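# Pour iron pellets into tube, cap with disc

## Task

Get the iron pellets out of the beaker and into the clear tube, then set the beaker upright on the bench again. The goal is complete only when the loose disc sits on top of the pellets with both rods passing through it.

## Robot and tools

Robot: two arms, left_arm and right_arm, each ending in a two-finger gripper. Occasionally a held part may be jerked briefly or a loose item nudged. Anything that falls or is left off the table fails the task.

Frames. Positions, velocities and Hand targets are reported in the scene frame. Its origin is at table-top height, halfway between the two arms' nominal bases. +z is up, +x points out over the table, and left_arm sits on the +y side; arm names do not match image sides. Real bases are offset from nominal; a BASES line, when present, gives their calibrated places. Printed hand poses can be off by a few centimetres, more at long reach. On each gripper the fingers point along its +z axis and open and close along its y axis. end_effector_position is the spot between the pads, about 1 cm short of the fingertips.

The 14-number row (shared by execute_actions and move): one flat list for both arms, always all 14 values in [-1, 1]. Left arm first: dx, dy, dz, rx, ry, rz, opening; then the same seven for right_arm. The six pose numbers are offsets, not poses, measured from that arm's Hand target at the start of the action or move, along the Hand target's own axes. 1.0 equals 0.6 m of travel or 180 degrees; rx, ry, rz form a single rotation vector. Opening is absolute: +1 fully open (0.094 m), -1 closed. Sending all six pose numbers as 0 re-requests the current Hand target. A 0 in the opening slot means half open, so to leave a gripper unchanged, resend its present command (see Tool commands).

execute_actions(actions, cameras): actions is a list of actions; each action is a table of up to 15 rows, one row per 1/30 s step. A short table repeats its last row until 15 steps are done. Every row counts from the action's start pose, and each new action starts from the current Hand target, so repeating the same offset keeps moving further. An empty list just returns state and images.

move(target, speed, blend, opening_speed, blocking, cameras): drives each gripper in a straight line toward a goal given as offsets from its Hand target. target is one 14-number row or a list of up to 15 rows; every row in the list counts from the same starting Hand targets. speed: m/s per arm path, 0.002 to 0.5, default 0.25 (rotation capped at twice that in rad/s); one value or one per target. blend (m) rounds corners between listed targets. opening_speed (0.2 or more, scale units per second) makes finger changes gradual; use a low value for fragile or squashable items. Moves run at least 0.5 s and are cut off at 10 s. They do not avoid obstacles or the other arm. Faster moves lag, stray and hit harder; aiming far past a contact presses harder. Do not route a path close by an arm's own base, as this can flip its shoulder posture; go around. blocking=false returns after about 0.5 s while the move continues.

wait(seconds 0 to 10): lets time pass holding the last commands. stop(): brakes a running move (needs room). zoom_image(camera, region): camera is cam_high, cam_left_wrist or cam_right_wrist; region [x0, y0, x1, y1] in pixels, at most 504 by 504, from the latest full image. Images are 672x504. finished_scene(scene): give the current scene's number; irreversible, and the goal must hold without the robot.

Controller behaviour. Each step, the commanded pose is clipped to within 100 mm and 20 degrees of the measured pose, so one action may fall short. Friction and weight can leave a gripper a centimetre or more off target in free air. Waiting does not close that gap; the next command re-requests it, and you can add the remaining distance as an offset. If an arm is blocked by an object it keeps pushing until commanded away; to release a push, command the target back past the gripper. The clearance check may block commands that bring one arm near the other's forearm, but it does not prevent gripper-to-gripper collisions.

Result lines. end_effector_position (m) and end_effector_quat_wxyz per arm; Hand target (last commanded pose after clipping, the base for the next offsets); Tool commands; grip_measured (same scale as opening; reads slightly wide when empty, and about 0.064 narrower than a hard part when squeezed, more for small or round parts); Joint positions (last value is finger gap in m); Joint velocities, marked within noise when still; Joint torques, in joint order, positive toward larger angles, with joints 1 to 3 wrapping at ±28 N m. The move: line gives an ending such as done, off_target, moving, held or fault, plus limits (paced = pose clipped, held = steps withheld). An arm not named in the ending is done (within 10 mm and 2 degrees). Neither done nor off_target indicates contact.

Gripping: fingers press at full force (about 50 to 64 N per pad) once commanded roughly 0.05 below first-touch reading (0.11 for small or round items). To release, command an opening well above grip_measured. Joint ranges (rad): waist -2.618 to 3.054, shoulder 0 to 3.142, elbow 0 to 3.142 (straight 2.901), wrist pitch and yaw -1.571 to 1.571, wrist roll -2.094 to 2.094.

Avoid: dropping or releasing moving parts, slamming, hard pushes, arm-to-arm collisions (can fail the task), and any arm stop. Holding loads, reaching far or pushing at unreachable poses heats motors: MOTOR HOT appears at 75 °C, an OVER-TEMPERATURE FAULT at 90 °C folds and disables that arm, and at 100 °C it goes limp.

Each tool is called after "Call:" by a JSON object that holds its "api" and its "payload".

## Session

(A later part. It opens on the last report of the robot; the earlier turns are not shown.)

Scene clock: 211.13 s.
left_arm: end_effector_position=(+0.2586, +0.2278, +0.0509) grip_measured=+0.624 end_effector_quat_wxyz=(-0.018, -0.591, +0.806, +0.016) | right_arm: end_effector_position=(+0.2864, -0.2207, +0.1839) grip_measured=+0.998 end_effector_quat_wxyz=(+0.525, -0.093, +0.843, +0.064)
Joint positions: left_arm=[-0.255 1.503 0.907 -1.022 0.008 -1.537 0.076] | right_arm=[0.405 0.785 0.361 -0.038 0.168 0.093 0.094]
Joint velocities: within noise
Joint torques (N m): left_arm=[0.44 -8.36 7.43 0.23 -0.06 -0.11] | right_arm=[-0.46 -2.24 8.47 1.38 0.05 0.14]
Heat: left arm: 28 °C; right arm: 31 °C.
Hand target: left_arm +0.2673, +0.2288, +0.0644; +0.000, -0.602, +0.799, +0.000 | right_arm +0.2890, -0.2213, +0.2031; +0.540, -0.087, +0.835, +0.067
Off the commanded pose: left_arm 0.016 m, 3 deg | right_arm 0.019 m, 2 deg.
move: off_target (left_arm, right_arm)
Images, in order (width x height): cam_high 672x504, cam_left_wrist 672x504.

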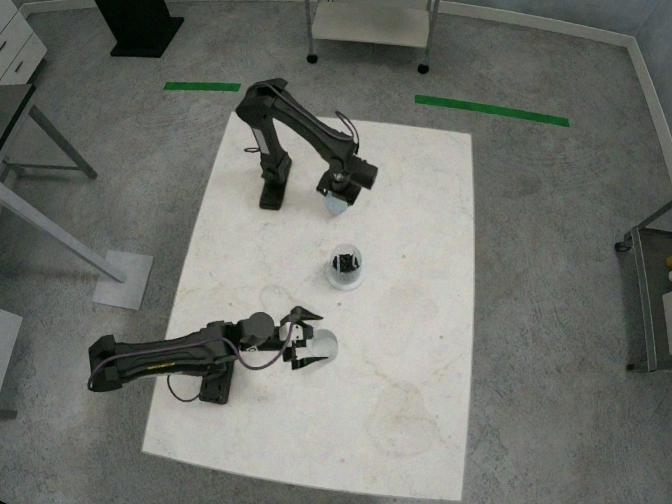

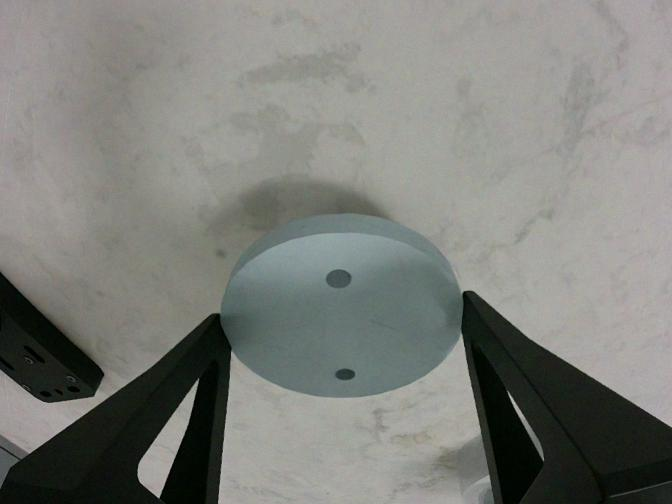

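Call:
{"api": "move", "payload": {"target": [0, 0, 0.05, 0.0147, -0.0042, 0, 0.46, 0, 0, 0, 0, 0, 0, 1], "speed": 0.04, "cameras": ["cam_left_wrist"]}}

Scene clock: 213.97 s.
left_arm: end_effector_position=(+0.2606, +0.2275, +0.0279) grip_measured=+0.624 end_effector_quat_wxyz=(-0.003, -0.596, +0.803, -0.002) | right_arm: end_effector_position=(+0.2864, -0.2207, +0.1839) grip_measured=+0.998 end_effector_quat_wxyz=(+0.525, -0.093, +0.843, +0.064)
Joint positions: left_arm=[-0.255 1.503 0.809 -0.876 0.006 -1.548 0.076] | right_arm=[0.405 0.785 0.361 -0.038 0.168 0.093 0.094]
Joint velocities: within noise
Joint torques (N m): left_arm=[-0.31 -8.16 4.71 0.54 -0.17 -0.11] | right_arm=[-0.43 -2.15 8.58 1.36 0 0.14]
Heat: left arm: 28 °C; right arm: 31 °C.
Hand target: left_arm +0.2673, +0.2288, +0.0344; +0.019, -0.601, +0.799, -0.014 | right_arm +0.2890, -0.2213, +0.2031; +0.540, -0.087, +0.835, +0.067
Off the commanded pose: left_arm 0.009 m, 3 deg | right_arm 0.019 m, 2 deg.
move: off_target (left_arm, right_arm)
Images, in order (width x height): cam_left_wrist 672x504.

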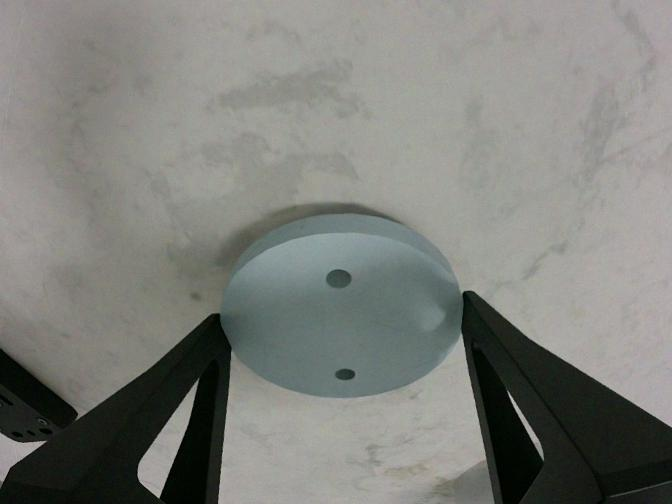

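Call:
{"api": "move", "payload": {"target": [0, 0, 0.018, 0, 0, 0, 0.46, 0, 0, 0, 0, 0, 0, 1], "speed": 0.025, "cameras": ["cam_left_wrist"]}}

Scene clock: 215.63 s.
left_arm: end_effector_position=(+0.2627, +0.2269, +0.0217) grip_measured=+0.624 end_effector_quat_wxyz=(+0.004, -0.596, +0.803, -0.010) | right_arm: end_effector_position=(+0.2864, -0.2207, +0.1839) grip_measured=+0.998 end_effector_quat_wxyz=(+0.525, -0.093, +0.843, +0.064)
Joint positions: left_arm=[-0.255 1.503 0.781 -0.827 0.006 -1.548 0.076] | right_arm=[0.405 0.785 0.361 -0.038 0.168 0.093 0.094]
Joint velocities: within noise
Joint torques (N m): left_arm=[-0.49 -5.72 5 0.54 -0.11 -0.14] | right_arm=[-0.51 -2.25 8.55 1.38 0.01 0.11]
Heat: left arm: 28 °C; right arm: 31 °C.
Hand target: left_arm +0.2678, +0.2288, +0.0237; +0.019, -0.601, +0.799, -0.014 | right_arm +0.2890, -0.2213, +0.2031; +0.540, -0.087, +0.835, +0.067
Off the commanded pose: left_arm 0.006 m, 2 deg | right_arm 0.019 m, 2 deg.
move: off_target (right_arm)
Images, in order (width x height): cam_left_wrist 672x504.

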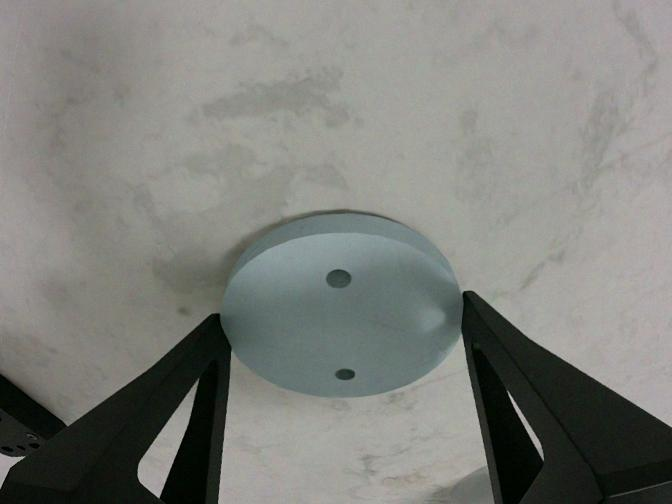

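Call:
{"api": "move", "payload": {"target": [0, 0, 0.008, -0.0055, 0.0015, 0, 0.46, 0, 0, 0, 0, 0, 0, 1], "speed": 0.02, "cameras": []}}

Scene clock: 217.17 s.
left_arm: end_effector_position=(+0.2632, +0.2267, +0.0205) grip_measured=+0.624 end_effector_quat_wxyz=(+0.004, -0.596, +0.803, -0.010) | right_arm: end_effector_position=(+0.2864, -0.2207, +0.1839) grip_measured=+0.998 end_effector_quat_wxyz=(+0.525, -0.093, +0.843, +0.064)
Joint positions: left_arm=[-0.255 1.509 0.781 -0.823 0.006 -1.548 0.076] | right_arm=[0.405 0.785 0.361 -0.038 0.168 0.093 0.094]
Joint velocities: within noise
Joint torques (N m): left_arm=[0.03 -4.08 5.12 0.56 -0.11 -0.06] | right_arm=[-0.42 -2.32 8.47 1.35 0.05 0.12]
Heat: left arm: 28 °C; right arm: 31 °C.
Hand target: left_arm +0.2681, +0.2288, +0.0189; +0.012, -0.602, +0.799, -0.009 | right_arm +0.2890, -0.2213, +0.2031; +0.540, -0.087, +0.835, +0.067
Off the commanded pose: left_arm 0.005 m, 1 deg | right_arm 0.019 m, 2 deg.
move: off_target (right_arm)
No camera images: "cameras" was empty.

Call:
{"api": "move", "payload": {"target": [[0, 0, 0, 0, 0, 0, 1, 0, 0, 0, 0, 0, 0, 1], [-0.0014, -0.0048, -0.1667, 0, 0, 0, 1, 0, 0, 0, 0, 0, 0, 1], [0, -0.0055, -0.1767, 0.1006, -0.1016, 0.4783, 1, 0, 0, 0, 0, 0, 0, 1]], "speed": [0.1, 0.1, 0.25], "opening_speed": 0.4, "cameras": ["cam_left_wrist", "cam_high"]}}

Scene clock: 226.40 s.
left_arm: end_effector_position=(+0.2609, +0.2280, +0.1180) grip_measured=+0.998 end_effector_quat_wxyz=(+0.190, +0.114, +0.975, -0.021) | right_arm: end_effector_position=(+0.2864, -0.2207, +0.1839) grip_measured=+0.998 end_effector_quat_wxyz=(+0.525, -0.093, +0.843, +0.064)
Joint positions: left_arm=[-0.276 1.028 0.782 -0.942 -0.024 -0.056 0.094] | right_arm=[0.405 0.785 0.361 -0.038 0.168 0.093 0.094]
Joint velocities: within noise
Joint torques (N m): left_arm=[0.73 -4.07 5.96 1.35 0.13 0.05] | right_arm=[-0.44 -2.19 8.58 1.37 0.05 0.12]
Heat: left arm: 27 °C; right arm: 31 °C.
Hand target: left_arm +0.2680, +0.2278, +0.1249; +0.215, +0.115, +0.969, -0.025 | right_arm +0.2890, -0.2213, +0.2031; +0.540, -0.087, +0.835, +0.067
Off the commanded pose: left_arm 0.010 m, 3 deg | right_arm 0.019 m, 2 deg.
move: off_target (left_arm, right_arm)
Images, in order (width x height): cam_high 672x504, cam_left_wrist 672x504.

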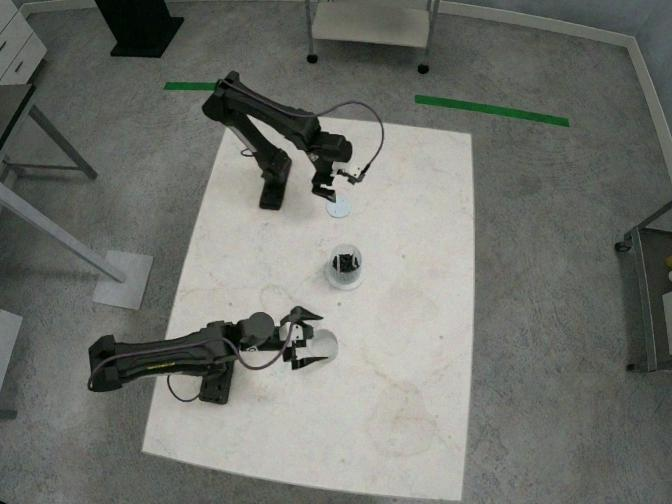

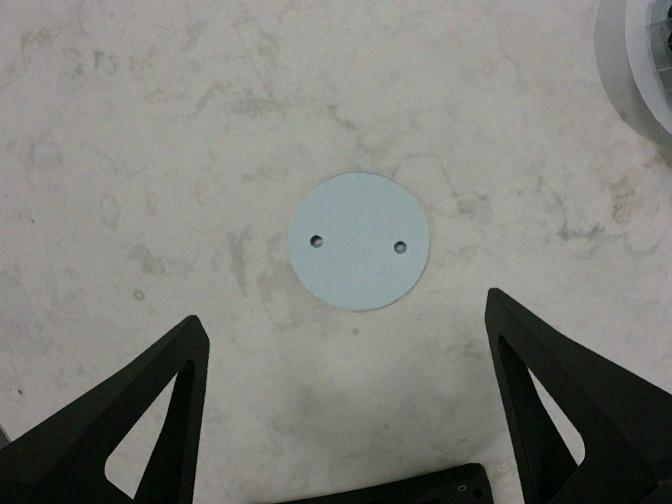

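Call:
{"api": "zoom_image", "payload": {"camera": "cam_high", "region": [270, 120, 410, 240]}}

Call:
{"api": "zoom_image", "payload": {"camera": "cam_left_wrist", "region": [230, 130, 480, 330]}}

Scaled by 3.600.

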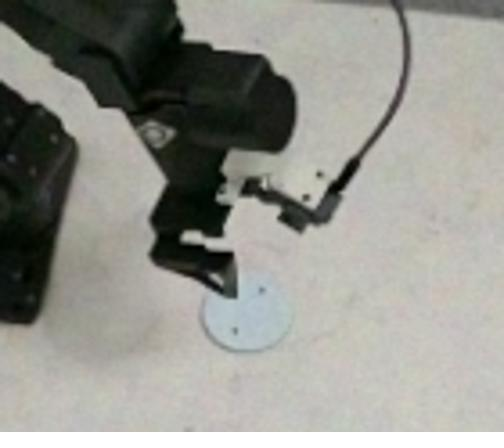

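Scaled by 2.016 from the camera's 672x504 image, which has a finer 960x720 frame.

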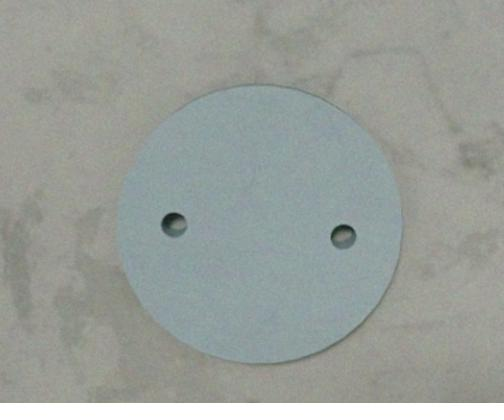

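Call:
{"api": "move", "payload": {"target": [0.0413, -0.0153, 0.1187, 0, 0, 0, 1, 0, 0, 0, 0, 0, 0, 1], "speed": 0.1, "cameras": ["cam_left_wrist"]}}

Scene clock: 231.03 s.
left_arm: end_effector_position=(+0.2667, +0.2198, +0.0478) grip_measured=+0.998 end_effector_quat_wxyz=(+0.201, +0.120, +0.972, -0.025) | right_arm: end_effector_position=(+0.2864, -0.2207, +0.1839) grip_measured=+0.998 end_effector_quat_wxyz=(+0.525, -0.093, +0.843, +0.064)
Joint positions: left_arm=[-0.307 1.1 0.525 -0.59 -0.031 -0.072 0.094] | right_arm=[0.405 0.785 0.361 -0.038 0.168 0.093 0.094]
Joint velocities: within noise
Joint torques (N m): left_arm=[-0.59 -1.69 5.85 1.37 -0.03 -0.07] | right_arm=[-0.51 -2.11 8.66 1.35 0.04 0.11]
Heat: left arm: 28 °C; right arm: 31 °C.
Hand target: left_arm +0.2734, +0.2171, +0.0499; +0.215, +0.115, +0.969, -0.025 | right_arm +0.2890, -0.2213, +0.2031; +0.540, -0.087, +0.835, +0.067
Off the commanded pose: left_arm 0.007 m, 2 deg | right_arm 0.019 m, 2 deg.
move: off_target (right_arm)
Images, in order (width x height): cam_left_wrist 672x504.

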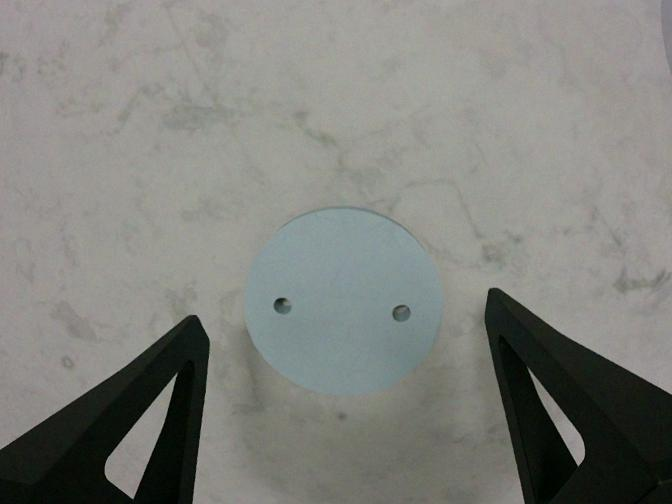

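Call:
{"api": "move", "payload": {"target": [0.024, 0, 0.033, 0, 0, 0, 1, 0, 0, 0, 0, 0, 0, 1], "speed": 0.05, "cameras": ["cam_left_wrist"]}}

Call:
{"api": "zoom_image", "payload": {"camera": "cam_left_wrist", "region": [180, 200, 510, 430]}}

Scene clock: 233.27 s.
left_arm: end_effector_position=(+0.2627, +0.2211, +0.0244) grip_measured=+0.998 end_effector_quat_wxyz=(+0.201, +0.119, +0.972, -0.025) | right_arm: end_effector_position=(+0.2864, -0.2207, +0.1839) grip_measured=+0.998 end_effector_quat_wxyz=(+0.525, -0.093, +0.843, +0.064)
Joint positions: left_arm=[-0.307 1.128 0.437 -0.473 -0.031 -0.074 0.094] | right_arm=[0.405 0.785 0.361 -0.038 0.168 0.093 0.094]
Joint velocities: within noise
Joint torques (N m): left_arm=[-0.79 -1.77 5.48 1.4 -0.07 -0.11] | right_arm=[-0.39 -2.25 8.59 1.38 0.05 0.13]
Heat: left arm: 28 °C; right arm: 31 °C.
Hand target: left_arm +0.2688, +0.2182, +0.0259; +0.215, +0.115, +0.969, -0.025 | right_arm +0.2890, -0.2213, +0.2031; +0.540, -0.087, +0.835, +0.067
Off the commanded pose: left_arm 0.007 m, 2 deg | right_arm 0.019 m, 2 deg.
move: off_target (right_arm)
Images, in order (width x height): cam_left_wrist 672x504.

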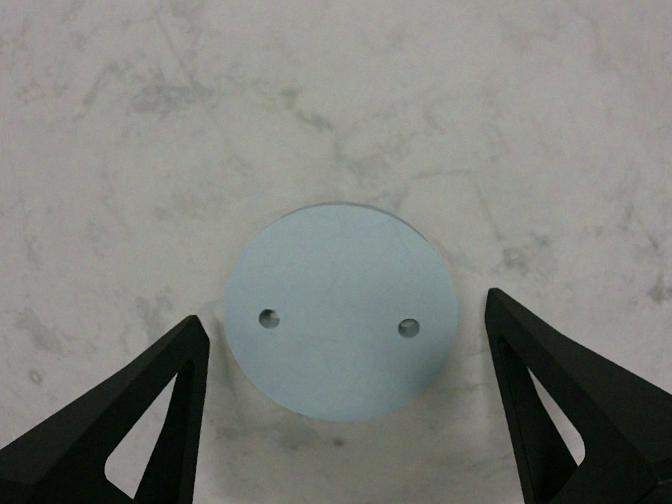

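Scaled by 1.527 from the camera's 672x504 image, which has a finer 960x720 frame.

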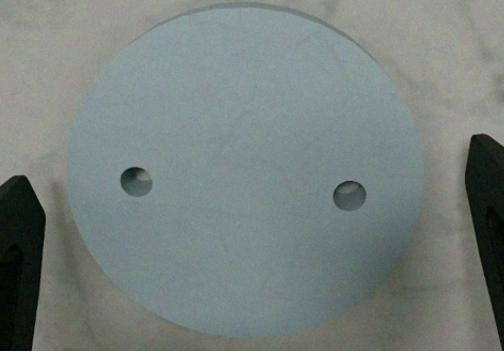

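Call:
{"api": "move", "payload": {"target": [0.0087, 0.0038, 0.0068, 0, 0, 0, 1, 0, 0, 0, 0, 0, 0, 1], "speed": 0.02, "cameras": ["cam_left_wrist"]}}

Call:
{"api": "zoom_image", "payload": {"camera": "cam_left_wrist", "region": [180, 200, 510, 430]}}

Scene clock: 236.00 s.
left_arm: end_effector_position=(+0.2599, +0.2217, +0.0185) grip_measured=+0.998 end_effector_quat_wxyz=(+0.201, +0.120, +0.972, -0.025) | right_arm: end_effector_position=(+0.2864, -0.2207, +0.1839) grip_measured=+0.998 end_effector_quat_wxyz=(+0.525, -0.093, +0.843, +0.064)
Joint positions: left_arm=[-0.308 1.128 0.411 -0.447 -0.031 -0.074 0.094] | right_arm=[0.405 0.785 0.361 -0.038 0.168 0.093 0.094]
Joint velocities: within noise
Joint torques (N m): left_arm=[0.27 -1.78 5.53 1.37 -0.02 -0.03] | right_arm=[-0.32 -2.29 8.42 1.34 0.04 0.13]
Heat: left arm: 28 °C; right arm: 31 °C.
Hand target: left_arm +0.2664, +0.2212, +0.0200; +0.215, +0.115, +0.969, -0.025 | right_arm +0.2890, -0.2213, +0.2031; +0.540, -0.087, +0.835, +0.067
Off the commanded pose: left_arm 0.007 m, 2 deg | right_arm 0.019 m, 2 deg.
move: off_target (right_arm)
Images, in order (width x height): cam_left_wrist 672x504.

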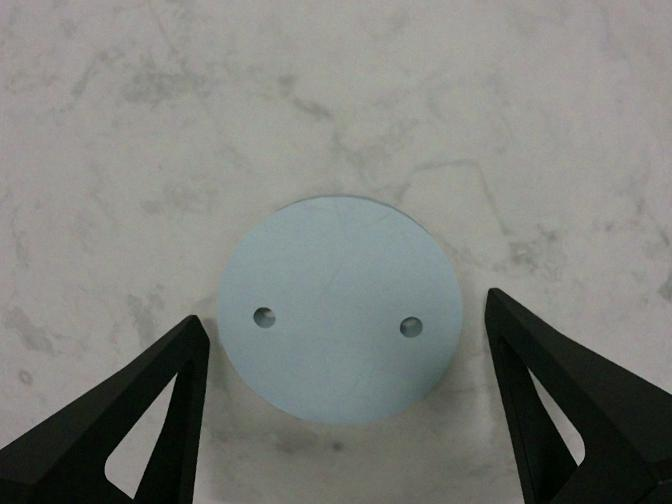

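Scaled by 1.527 from the camera's 672x504 image, which has a finer 960x720 frame.

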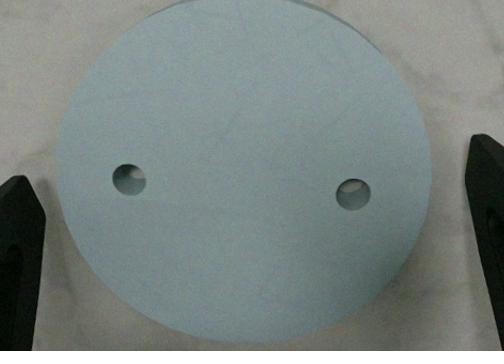

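Call:
{"api": "move", "payload": {"target": [0, 0, 0, 0, 0, 0, 0.46, 0, 0, 0, 0, 0, 0, 1], "opening_speed": 0.3, "cameras": ["cam_left_wrist"]}}

Call:
{"api": "zoom_image", "payload": {"camera": "cam_left_wrist", "region": [180, 200, 510, 430]}}

Scene clock: 238.83 s.
left_arm: end_effector_position=(+0.2604, +0.2224, +0.0187) grip_measured=+0.632 end_effector_quat_wxyz=(+0.202, +0.119, +0.972, -0.023) | right_arm: end_effector_position=(+0.2864, -0.2207, +0.1839) grip_measured=+0.998 end_effector_quat_wxyz=(+0.525, -0.093, +0.843, +0.064)
Joint positions: left_arm=[-0.308 1.128 0.411 -0.445 -0.035 -0.074 0.077] | right_arm=[0.405 0.785 0.361 -0.038 0.168 0.093 0.094]
Joint velocities: within noise
Joint torques (N m): left_arm=[0.53 -1.74 5.48 1.45 -0.05 -0.03] | right_arm=[-0.49 -2.28 8.49 1.38 0.02 0.14]
Heat: left arm: 27 °C; right arm: 31 °C.
Hand target: left_arm +0.2664, +0.2212, +0.0200; +0.215, +0.115, +0.969, -0.025 | right_arm +0.2890, -0.2213, +0.2031; +0.540, -0.087, +0.835, +0.067
Off the commanded pose: left_arm 0.006 m, 2 deg | right_arm 0.019 m, 2 deg.
move: off_target (right_arm)
Images, in order (width x height): cam_left_wrist 672x504.

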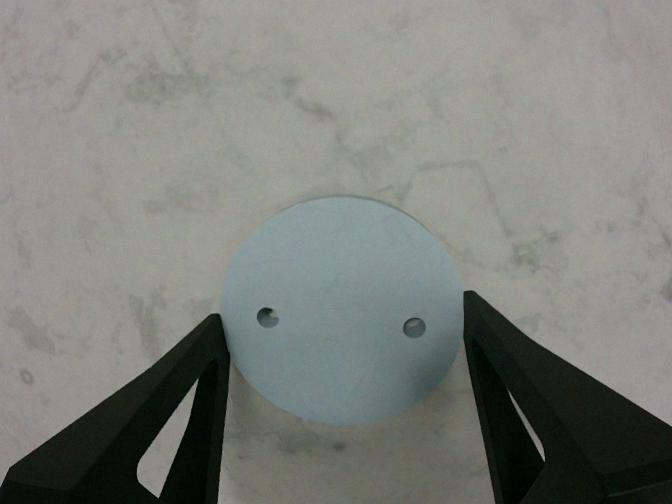

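Scaled by 1.527 from the camera's 672x504 image, which has a finer 960x720 frame.

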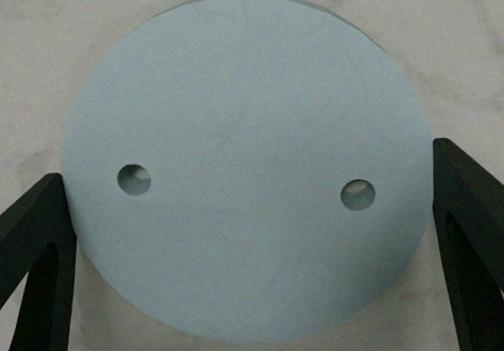

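Call:
{"api": "move", "payload": {"target": [-0.1479, 0, -0.3172, 0, 0, 0, 0.46, 0, 0, 0, 0, 0, 0, 1], "speed": 0.1, "cameras": ["cam_left_wrist", "cam_high"]}}

Scene clock: 242.57 s.
left_arm: end_effector_position=(+0.2659, +0.2197, +0.2221) grip_measured=+0.632 end_effector_quat_wxyz=(+0.209, +0.119, +0.970, -0.027) | right_arm: end_effector_position=(+0.2864, -0.2207, +0.1839) grip_measured=+0.998 end_effector_quat_wxyz=(+0.525, -0.093, +0.843, +0.064)
Joint positions: left_arm=[-0.308 1.091 1.218 -1.274 -0.031 -0.074 0.077] | right_arm=[0.405 0.785 0.361 -0.038 0.168 0.093 0.094]
Joint velocities: within noise
Joint torques (N m): left_arm=[0.23 -1.69 7.87 0.95 -0.01 -0.01] | right_arm=[-0.44 -2.21 8.59 1.37 0.07 0.12]
Heat: left arm: 28 °C; right arm: 31 °C.
Hand target: left_arm +0.2663, +0.2211, +0.2300; +0.215, +0.115, +0.969, -0.025 | right_arm +0.2890, -0.2213, +0.2031; +0.540, -0.087, +0.835, +0.067
Off the commanded pose: left_arm 0.008 m, 1 deg | right_arm 0.019 m, 2 deg.
move: off_target (right_arm)
Images, in order (width x height): cam_high 672x504, cam_left_wrist 672x504.

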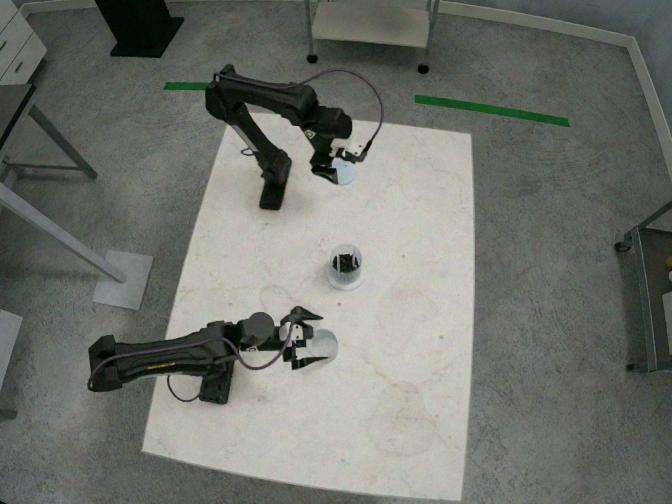

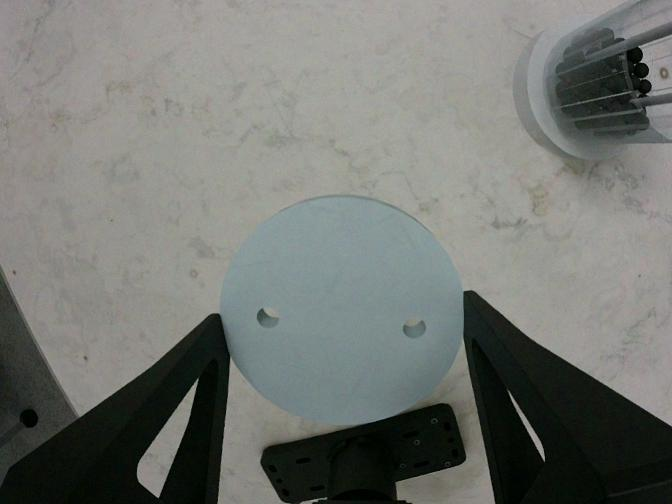

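Call:
{"api": "zoom_image", "payload": {"camera": "cam_left_wrist", "region": [472, 0, 672, 200]}}

Call:
{"api": "zoom_image", "payload": {"camera": "cam_high", "region": [290, 210, 400, 310]}}

Scaled by 2.520 from the camera's 672x504 image, which has a finer 960x720 frame.

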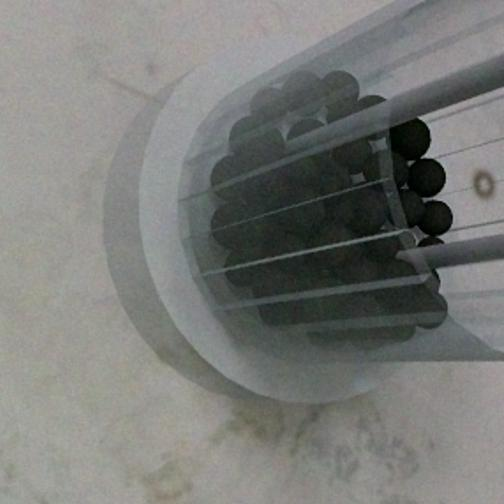

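Scaled by 4.582.

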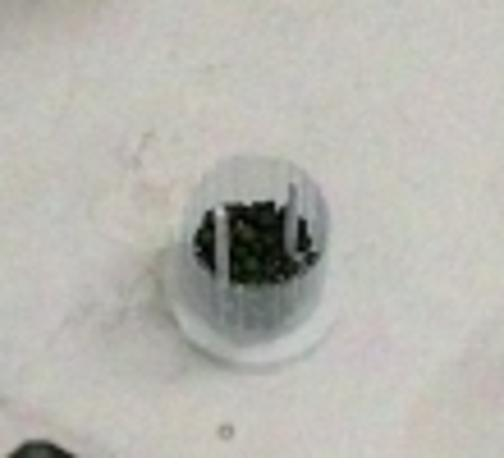

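Call:
{"api": "move", "payload": {"target": [-0.0937, -0.3218, 0.0253, 0.0692, 0.0071, 0.1529, 0.46, 0, 0, 0, 0, 0, 0, 1], "speed": 0.12, "cameras": ["cam_left_wrist", "cam_high", "cam_right_wrist"]}}

Scene clock: 248.53 s.
left_arm: end_effector_position=(+0.2698, +0.0298, +0.2302) grip_measured=+0.632 end_effector_quat_wxyz=(+0.170, +0.359, +0.915, -0.065) | right_arm: end_effector_position=(+0.2864, -0.2207, +0.1839) grip_measured=+0.998 end_effector_quat_wxyz=(+0.525, -0.093, +0.843, +0.064)
Joint positions: left_arm=[-0.858 1.559 1.618 -1.268 -0.049 -0.117 0.077] | right_arm=[0.405 0.785 0.361 -0.038 0.168 0.093 0.094]
Joint velocities: within noise
Joint torques (N m): left_arm=[-0.65 -5.7 8.58 1.35 0 0.11] | right_arm=[-0.39 -2.26 8.58 1.38 0.05 0.12]
Heat: left arm: 28 °C; right arm: 31 °C.
Hand target: left_arm +0.2769, +0.0200, +0.2399; +0.191, +0.365, +0.908, -0.076 | right_arm +0.2890, -0.2213, +0.2031; +0.540, -0.087, +0.835, +0.067
Off the commanded pose: left_arm 0.016 m, 3 deg | right_arm 0.019 m, 2 deg.
move: off_target (left_arm, right_arm)

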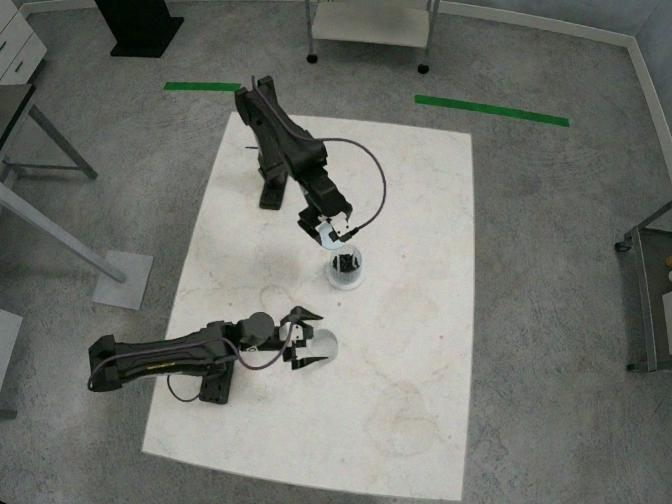

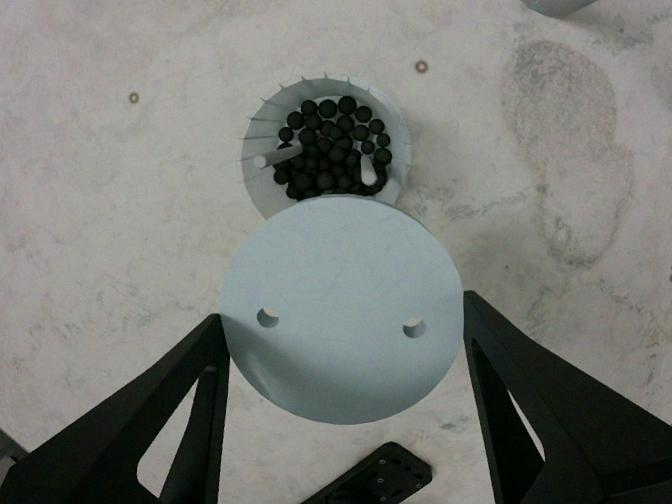

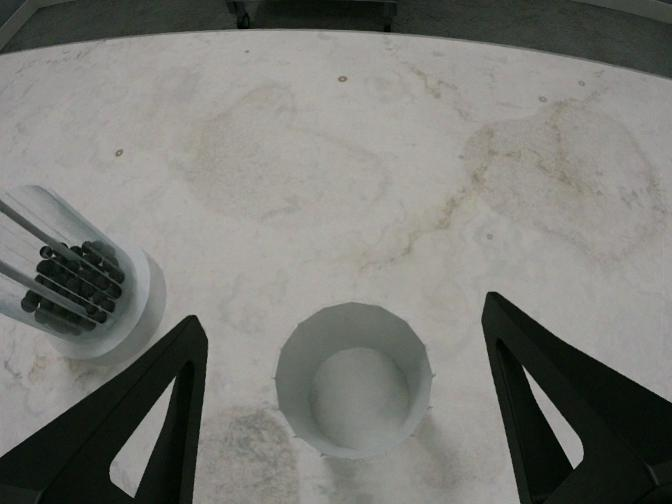

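Call:
{"api": "zoom_image", "payload": {"camera": "cam_left_wrist", "region": [220, 50, 440, 220]}}

Call:
{"api": "zoom_image", "payload": {"camera": "cam_left_wrist", "region": [200, 180, 480, 430]}}

Scaled by 2.291 from the camera's 672x504 image, which has a finer 960x720 frame.

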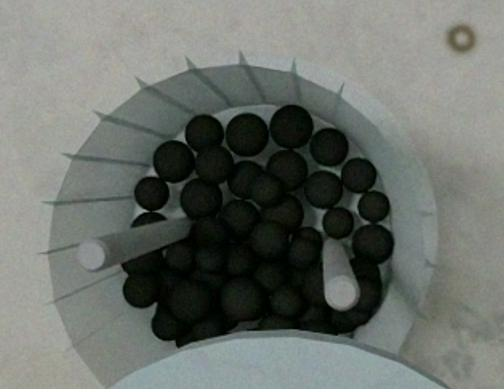

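Scaled by 1.800 from the camera's 672x504 image, which has a finer 960x720 frame.

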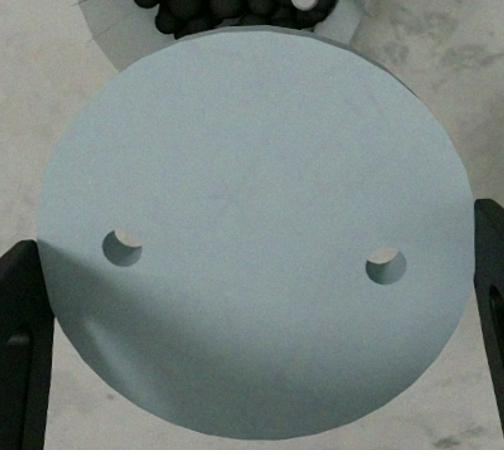

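Call:
{"api": "zoom_image", "payload": {"camera": "cam_left_wrist", "region": [240, 120, 310, 190]}}

Call:
{"api": "zoom_image", "payload": {"camera": "cam_left_wrist", "region": [330, 130, 400, 200]}}

Scaled by 7.200 from the camera's 672x504 image, which has a finer 960x720 frame.

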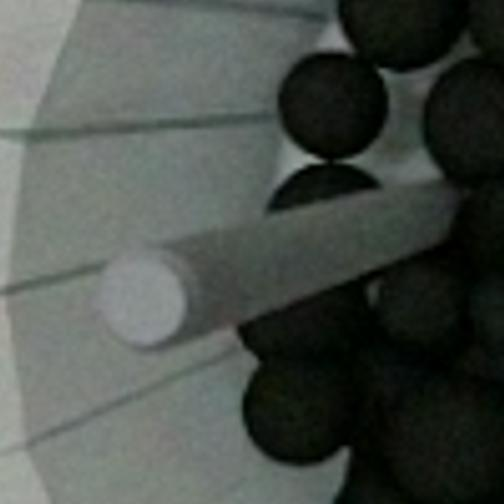

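Scaled by 7.200 from the camera's 672x504 image, which has a finer 960x720 frame.

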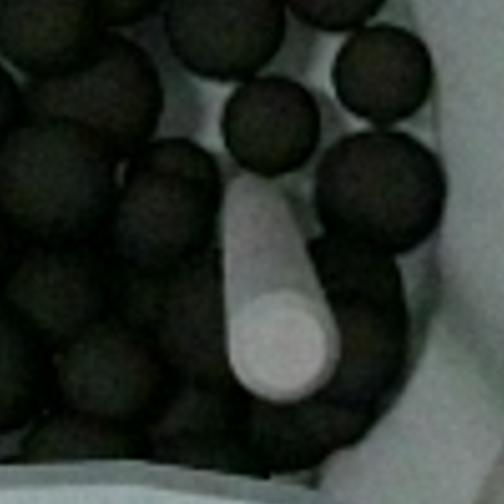

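Call:
{"api": "zoom_image", "payload": {"camera": "cam_left_wrist", "region": [240, 290, 300, 350]}}

Call:
{"api": "zoom_image", "payload": {"camera": "cam_left_wrist", "region": [385, 300, 445, 360]}}

Scaled by 8.400 from the camera's 672x504 image, which has a finer 960x720 frame.

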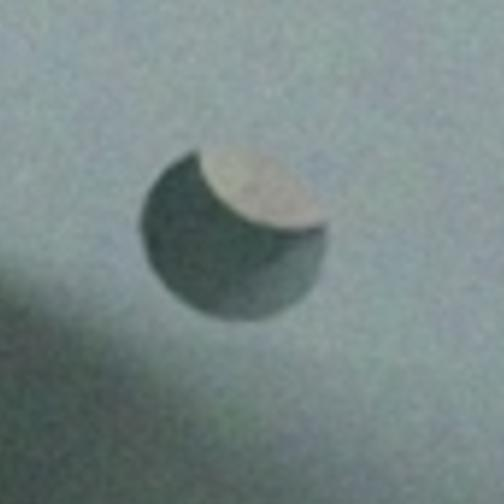

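Scaled by 8.400 from the camera's 672x504 image, which has a finer 960x720 frame.

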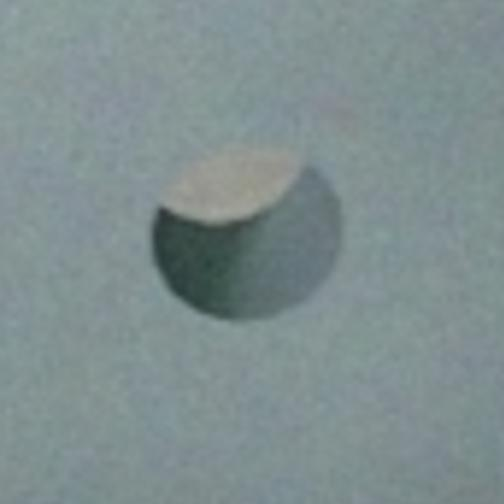

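Call:
{"api": "move", "payload": {"target": [-0.0532, 0.0267, 0.0140, 0.0142, -0.0222, 0.0295, 0.46, 0, 0, 0, 0, 0, 0, 1], "speed": 0.06, "cameras": ["cam_left_wrist", "cam_high"]}}

Call:
{"api": "zoom_image", "payload": {"camera": "cam_left_wrist", "region": [200, 180, 480, 430]}}

Scene clock: 260.10 s.
left_arm: end_effector_position=(+0.3016, +0.0210, +0.2345) grip_measured=+0.632 end_effector_quat_wxyz=(+0.193, +0.403, +0.891, -0.086) | right_arm: end_effector_position=(+0.2864, -0.2207, +0.1839) grip_measured=+0.998 end_effector_quat_wxyz=(+0.525, -0.093, +0.843, +0.064)
Joint positions: left_arm=[-0.773 1.611 1.666 -1.202 0.023 0.055 0.077] | right_arm=[0.405 0.785 0.361 -0.038 0.168 0.093 0.094]
Joint velocities: within noise
Joint torques (N m): left_arm=[0.59 -6 8.62 1.53 0.13 0.08] | right_arm=[-0.49 -2.33 8.5 1.37 0.03 0.11]
Heat: left arm: 28 °C; right arm: 31 °C.
Hand target: left_arm +0.3116, +0.0090, +0.2451; +0.217, +0.408, +0.881, -0.100 | right_arm +0.2890, -0.2213, +0.2031; +0.540, -0.087, +0.835, +0.067
Off the commanded pose: left_arm 0.019 m, 3 deg | right_arm 0.019 m, 2 deg.
move: off_target (left_arm, right_arm)
Images, in order (width x height): cam_high 672x504, cam_left_wrist 672x504.

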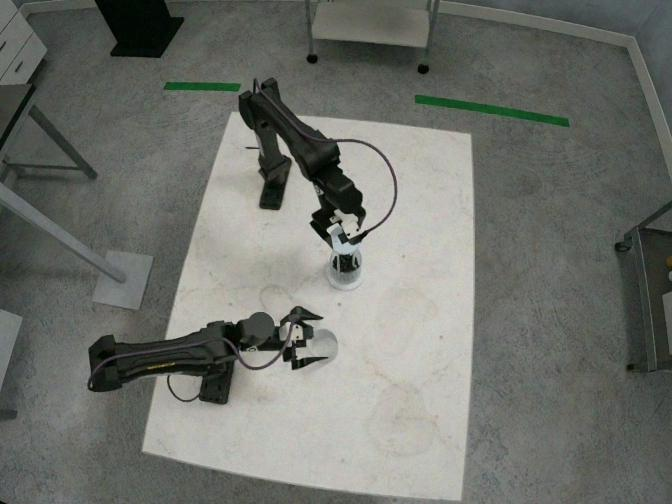

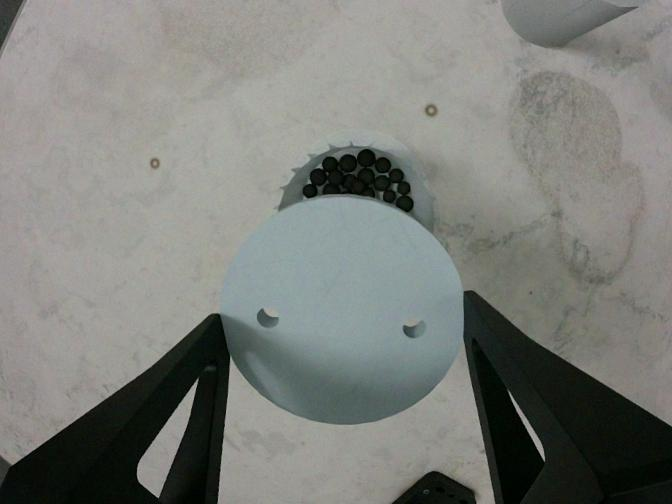

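Scaled by 1.800 from the camera's 672x504 image, which has a finer 960x720 frame.

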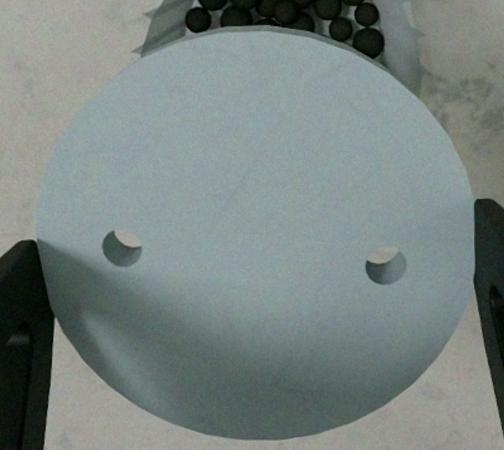

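Call:
{"api": "move", "payload": {"target": [[0, 0, 0, 0, 0, 0, 0.46, -0.0609, 0.0012, -0.0273, 0, 0, 0, 0], [-0.0004, 0.0005, 0.0472, 0, -0.0067, 0, 0.46, 0.0047, 0.2265, -0.0493, -0.1989, -0.3844, -0.5137, 0]], "speed": [0.15, 0.25], "blend": [0.02, 0], "opening_speed": 0.5, "cameras": ["cam_high", "cam_left_wrist", "cam_right_wrist"]}}

Scene clock: 277.67 s.
left_arm: end_effector_position=(+0.3146, +0.0074, +0.2206) grip_measured=+0.632 end_effector_quat_wxyz=(+0.216, +0.402, +0.885, -0.096) | right_arm: end_effector_position=(+0.2312, -0.0975, +0.2040) grip_measured=+0.002 end_effector_quat_wxyz=(+0.701, -0.705, +0.082, -0.066)
Joint positions: left_arm=[-0.773 1.618 1.594 -1.07 0.025 0.056 0.077] | right_arm=[0.209 1.45 0.235 1.197 -1.141 -1.565 0.047]
Joint velocities: within noise
Joint torques (N m): left_arm=[0.43 -6.12 5.76 1.6 0.12 0.11] | right_arm=[0.69 -6.12 5.37 1.01 -0.09 0]
Heat: left arm: 29 °C; right arm: 31 °C.
Hand target: left_arm +0.3205, -0.0010, +0.2201; +0.227, +0.406, +0.879, -0.105 | right_arm +0.2320, -0.0950, +0.2151; +0.704, -0.704, +0.068, -0.068
Off the commanded pose: left_arm 0.010 m, 2 deg | right_arm 0.011 m, 2 deg.
move: off_target (right_arm)

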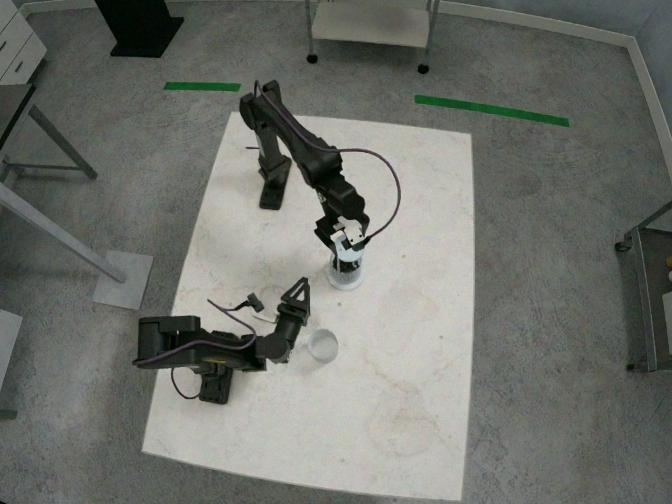

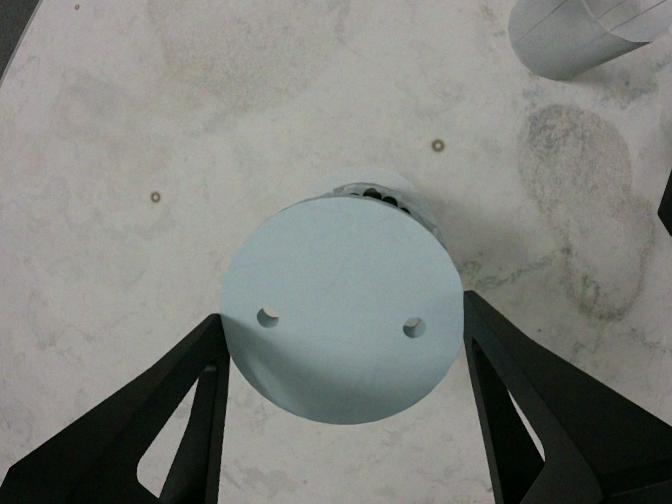

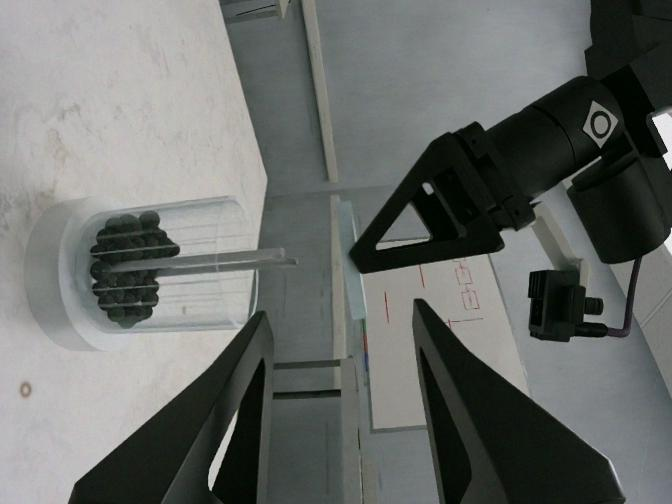

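Call:
{"api": "zoom_image", "payload": {"camera": "cam_right_wrist", "region": [220, 180, 400, 330]}}

Call:
{"api": "zoom_image", "payload": {"camera": "cam_right_wrist", "region": [60, 180, 320, 370]}}

Scaled by 2.800 from the camera's 672x504 image, which has a finer 960x720 frame.

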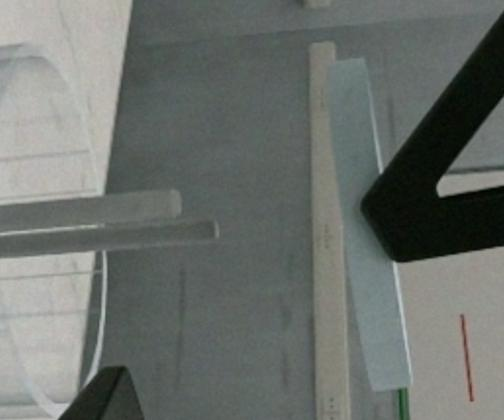

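Scaled by 1.938 from the camera's 672x504 image, which has a finer 960x720 frame.

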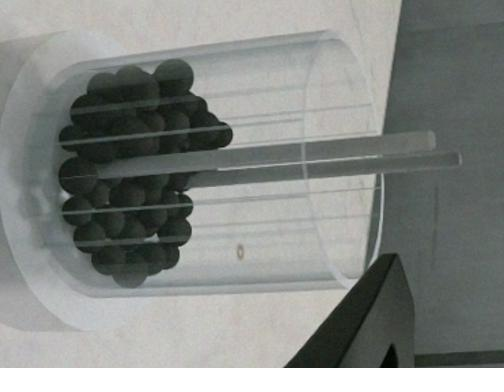

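Call:
{"api": "move", "payload": {"target": [[0.0115, -0.0014, 0.0127, 0, 0.007, 0, 0.46, 0.1176, -0.0165, -0.0111, -0.0218, -0.0218, 0.4997, 0], [0.0229, -0.0027, 0.0254, 0, 0.0139, 0, 0.46, 0.2194, 0, 0.0155, -0.0872, 0, 0.9962, 0]], "speed": [0.25, 0.25], "blend": [0.02, 0], "cameras": ["cam_high", "cam_left_wrist", "cam_right_wrist"]}}

Scene clock: 290.80 s.
left_arm: end_effector_position=(+0.3113, +0.0107, +0.2021) grip_measured=+0.632 end_effector_quat_wxyz=(+0.198, +0.403, +0.889, -0.089) | right_arm: end_effector_position=(+0.3585, -0.1079, +0.2106) grip_measured=+0.002 end_effector_quat_wxyz=(-0.008, +0.023, +0.714, +0.700)
Joint positions: left_arm=[-0.773 1.625 1.543 -1.053 0.025 0.056 0.077] | right_arm=[0.07 1.905 0.895 0.827 -1.464 1.432 0.047]
Joint velocities: within noise
Joint torques (N m): left_arm=[-0.24 -5.85 5.98 1.56 0.06 -0.02] | right_arm=[-0.73 -7.46 5.44 1.46 -0.23 0.04]
Heat: left arm: 28 °C; right arm: 31 °C.
Hand target: left_arm +0.3162, +0.0015, +0.2001; +0.207, +0.409, +0.884, -0.096 | right_arm +0.3630, -0.1110, +0.2151; +0.006, +0.006, +0.707, +0.707
Off the commanded pose: left_arm 0.011 m, 2 deg | right_arm 0.007 m, 3 deg.
move: off_target (left_arm, right_arm)

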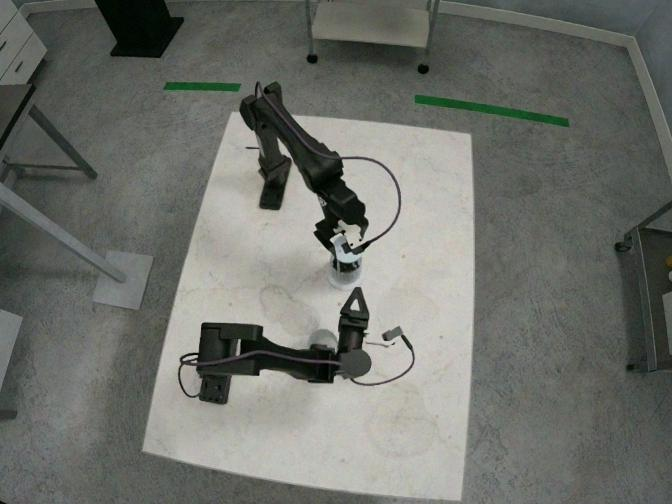

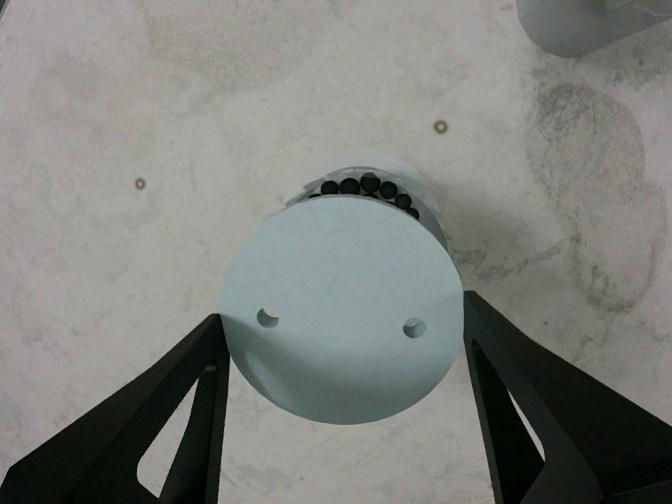

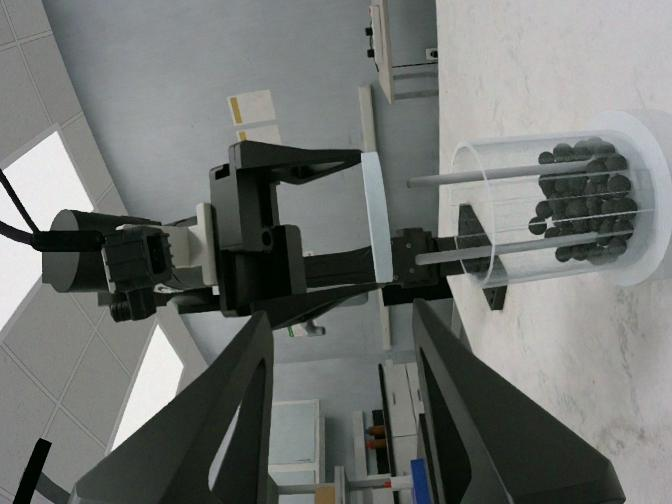

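Call:
{"api": "zoom_image", "payload": {"camera": "cam_right_wrist", "region": [340, 130, 500, 300]}}

Call:
{"api": "zoom_image", "payload": {"camera": "cam_right_wrist", "region": [400, 90, 672, 310]}}

Scaled by 2.965 from the camera's 672x504 image, which has a finer 960x720 frame.

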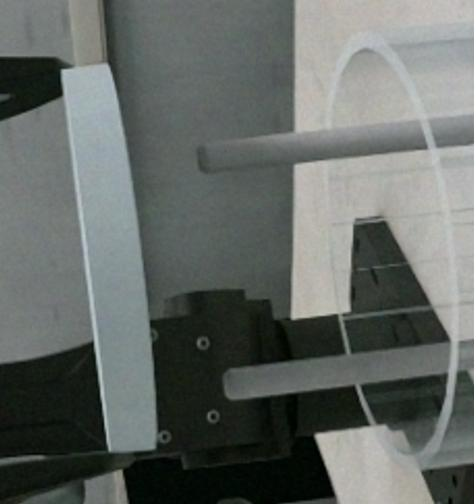

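Scaled by 1.853 from the camera's 672x504 image, which has a finer 960x720 frame.

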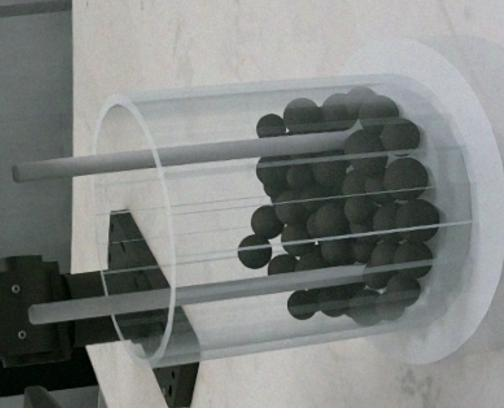

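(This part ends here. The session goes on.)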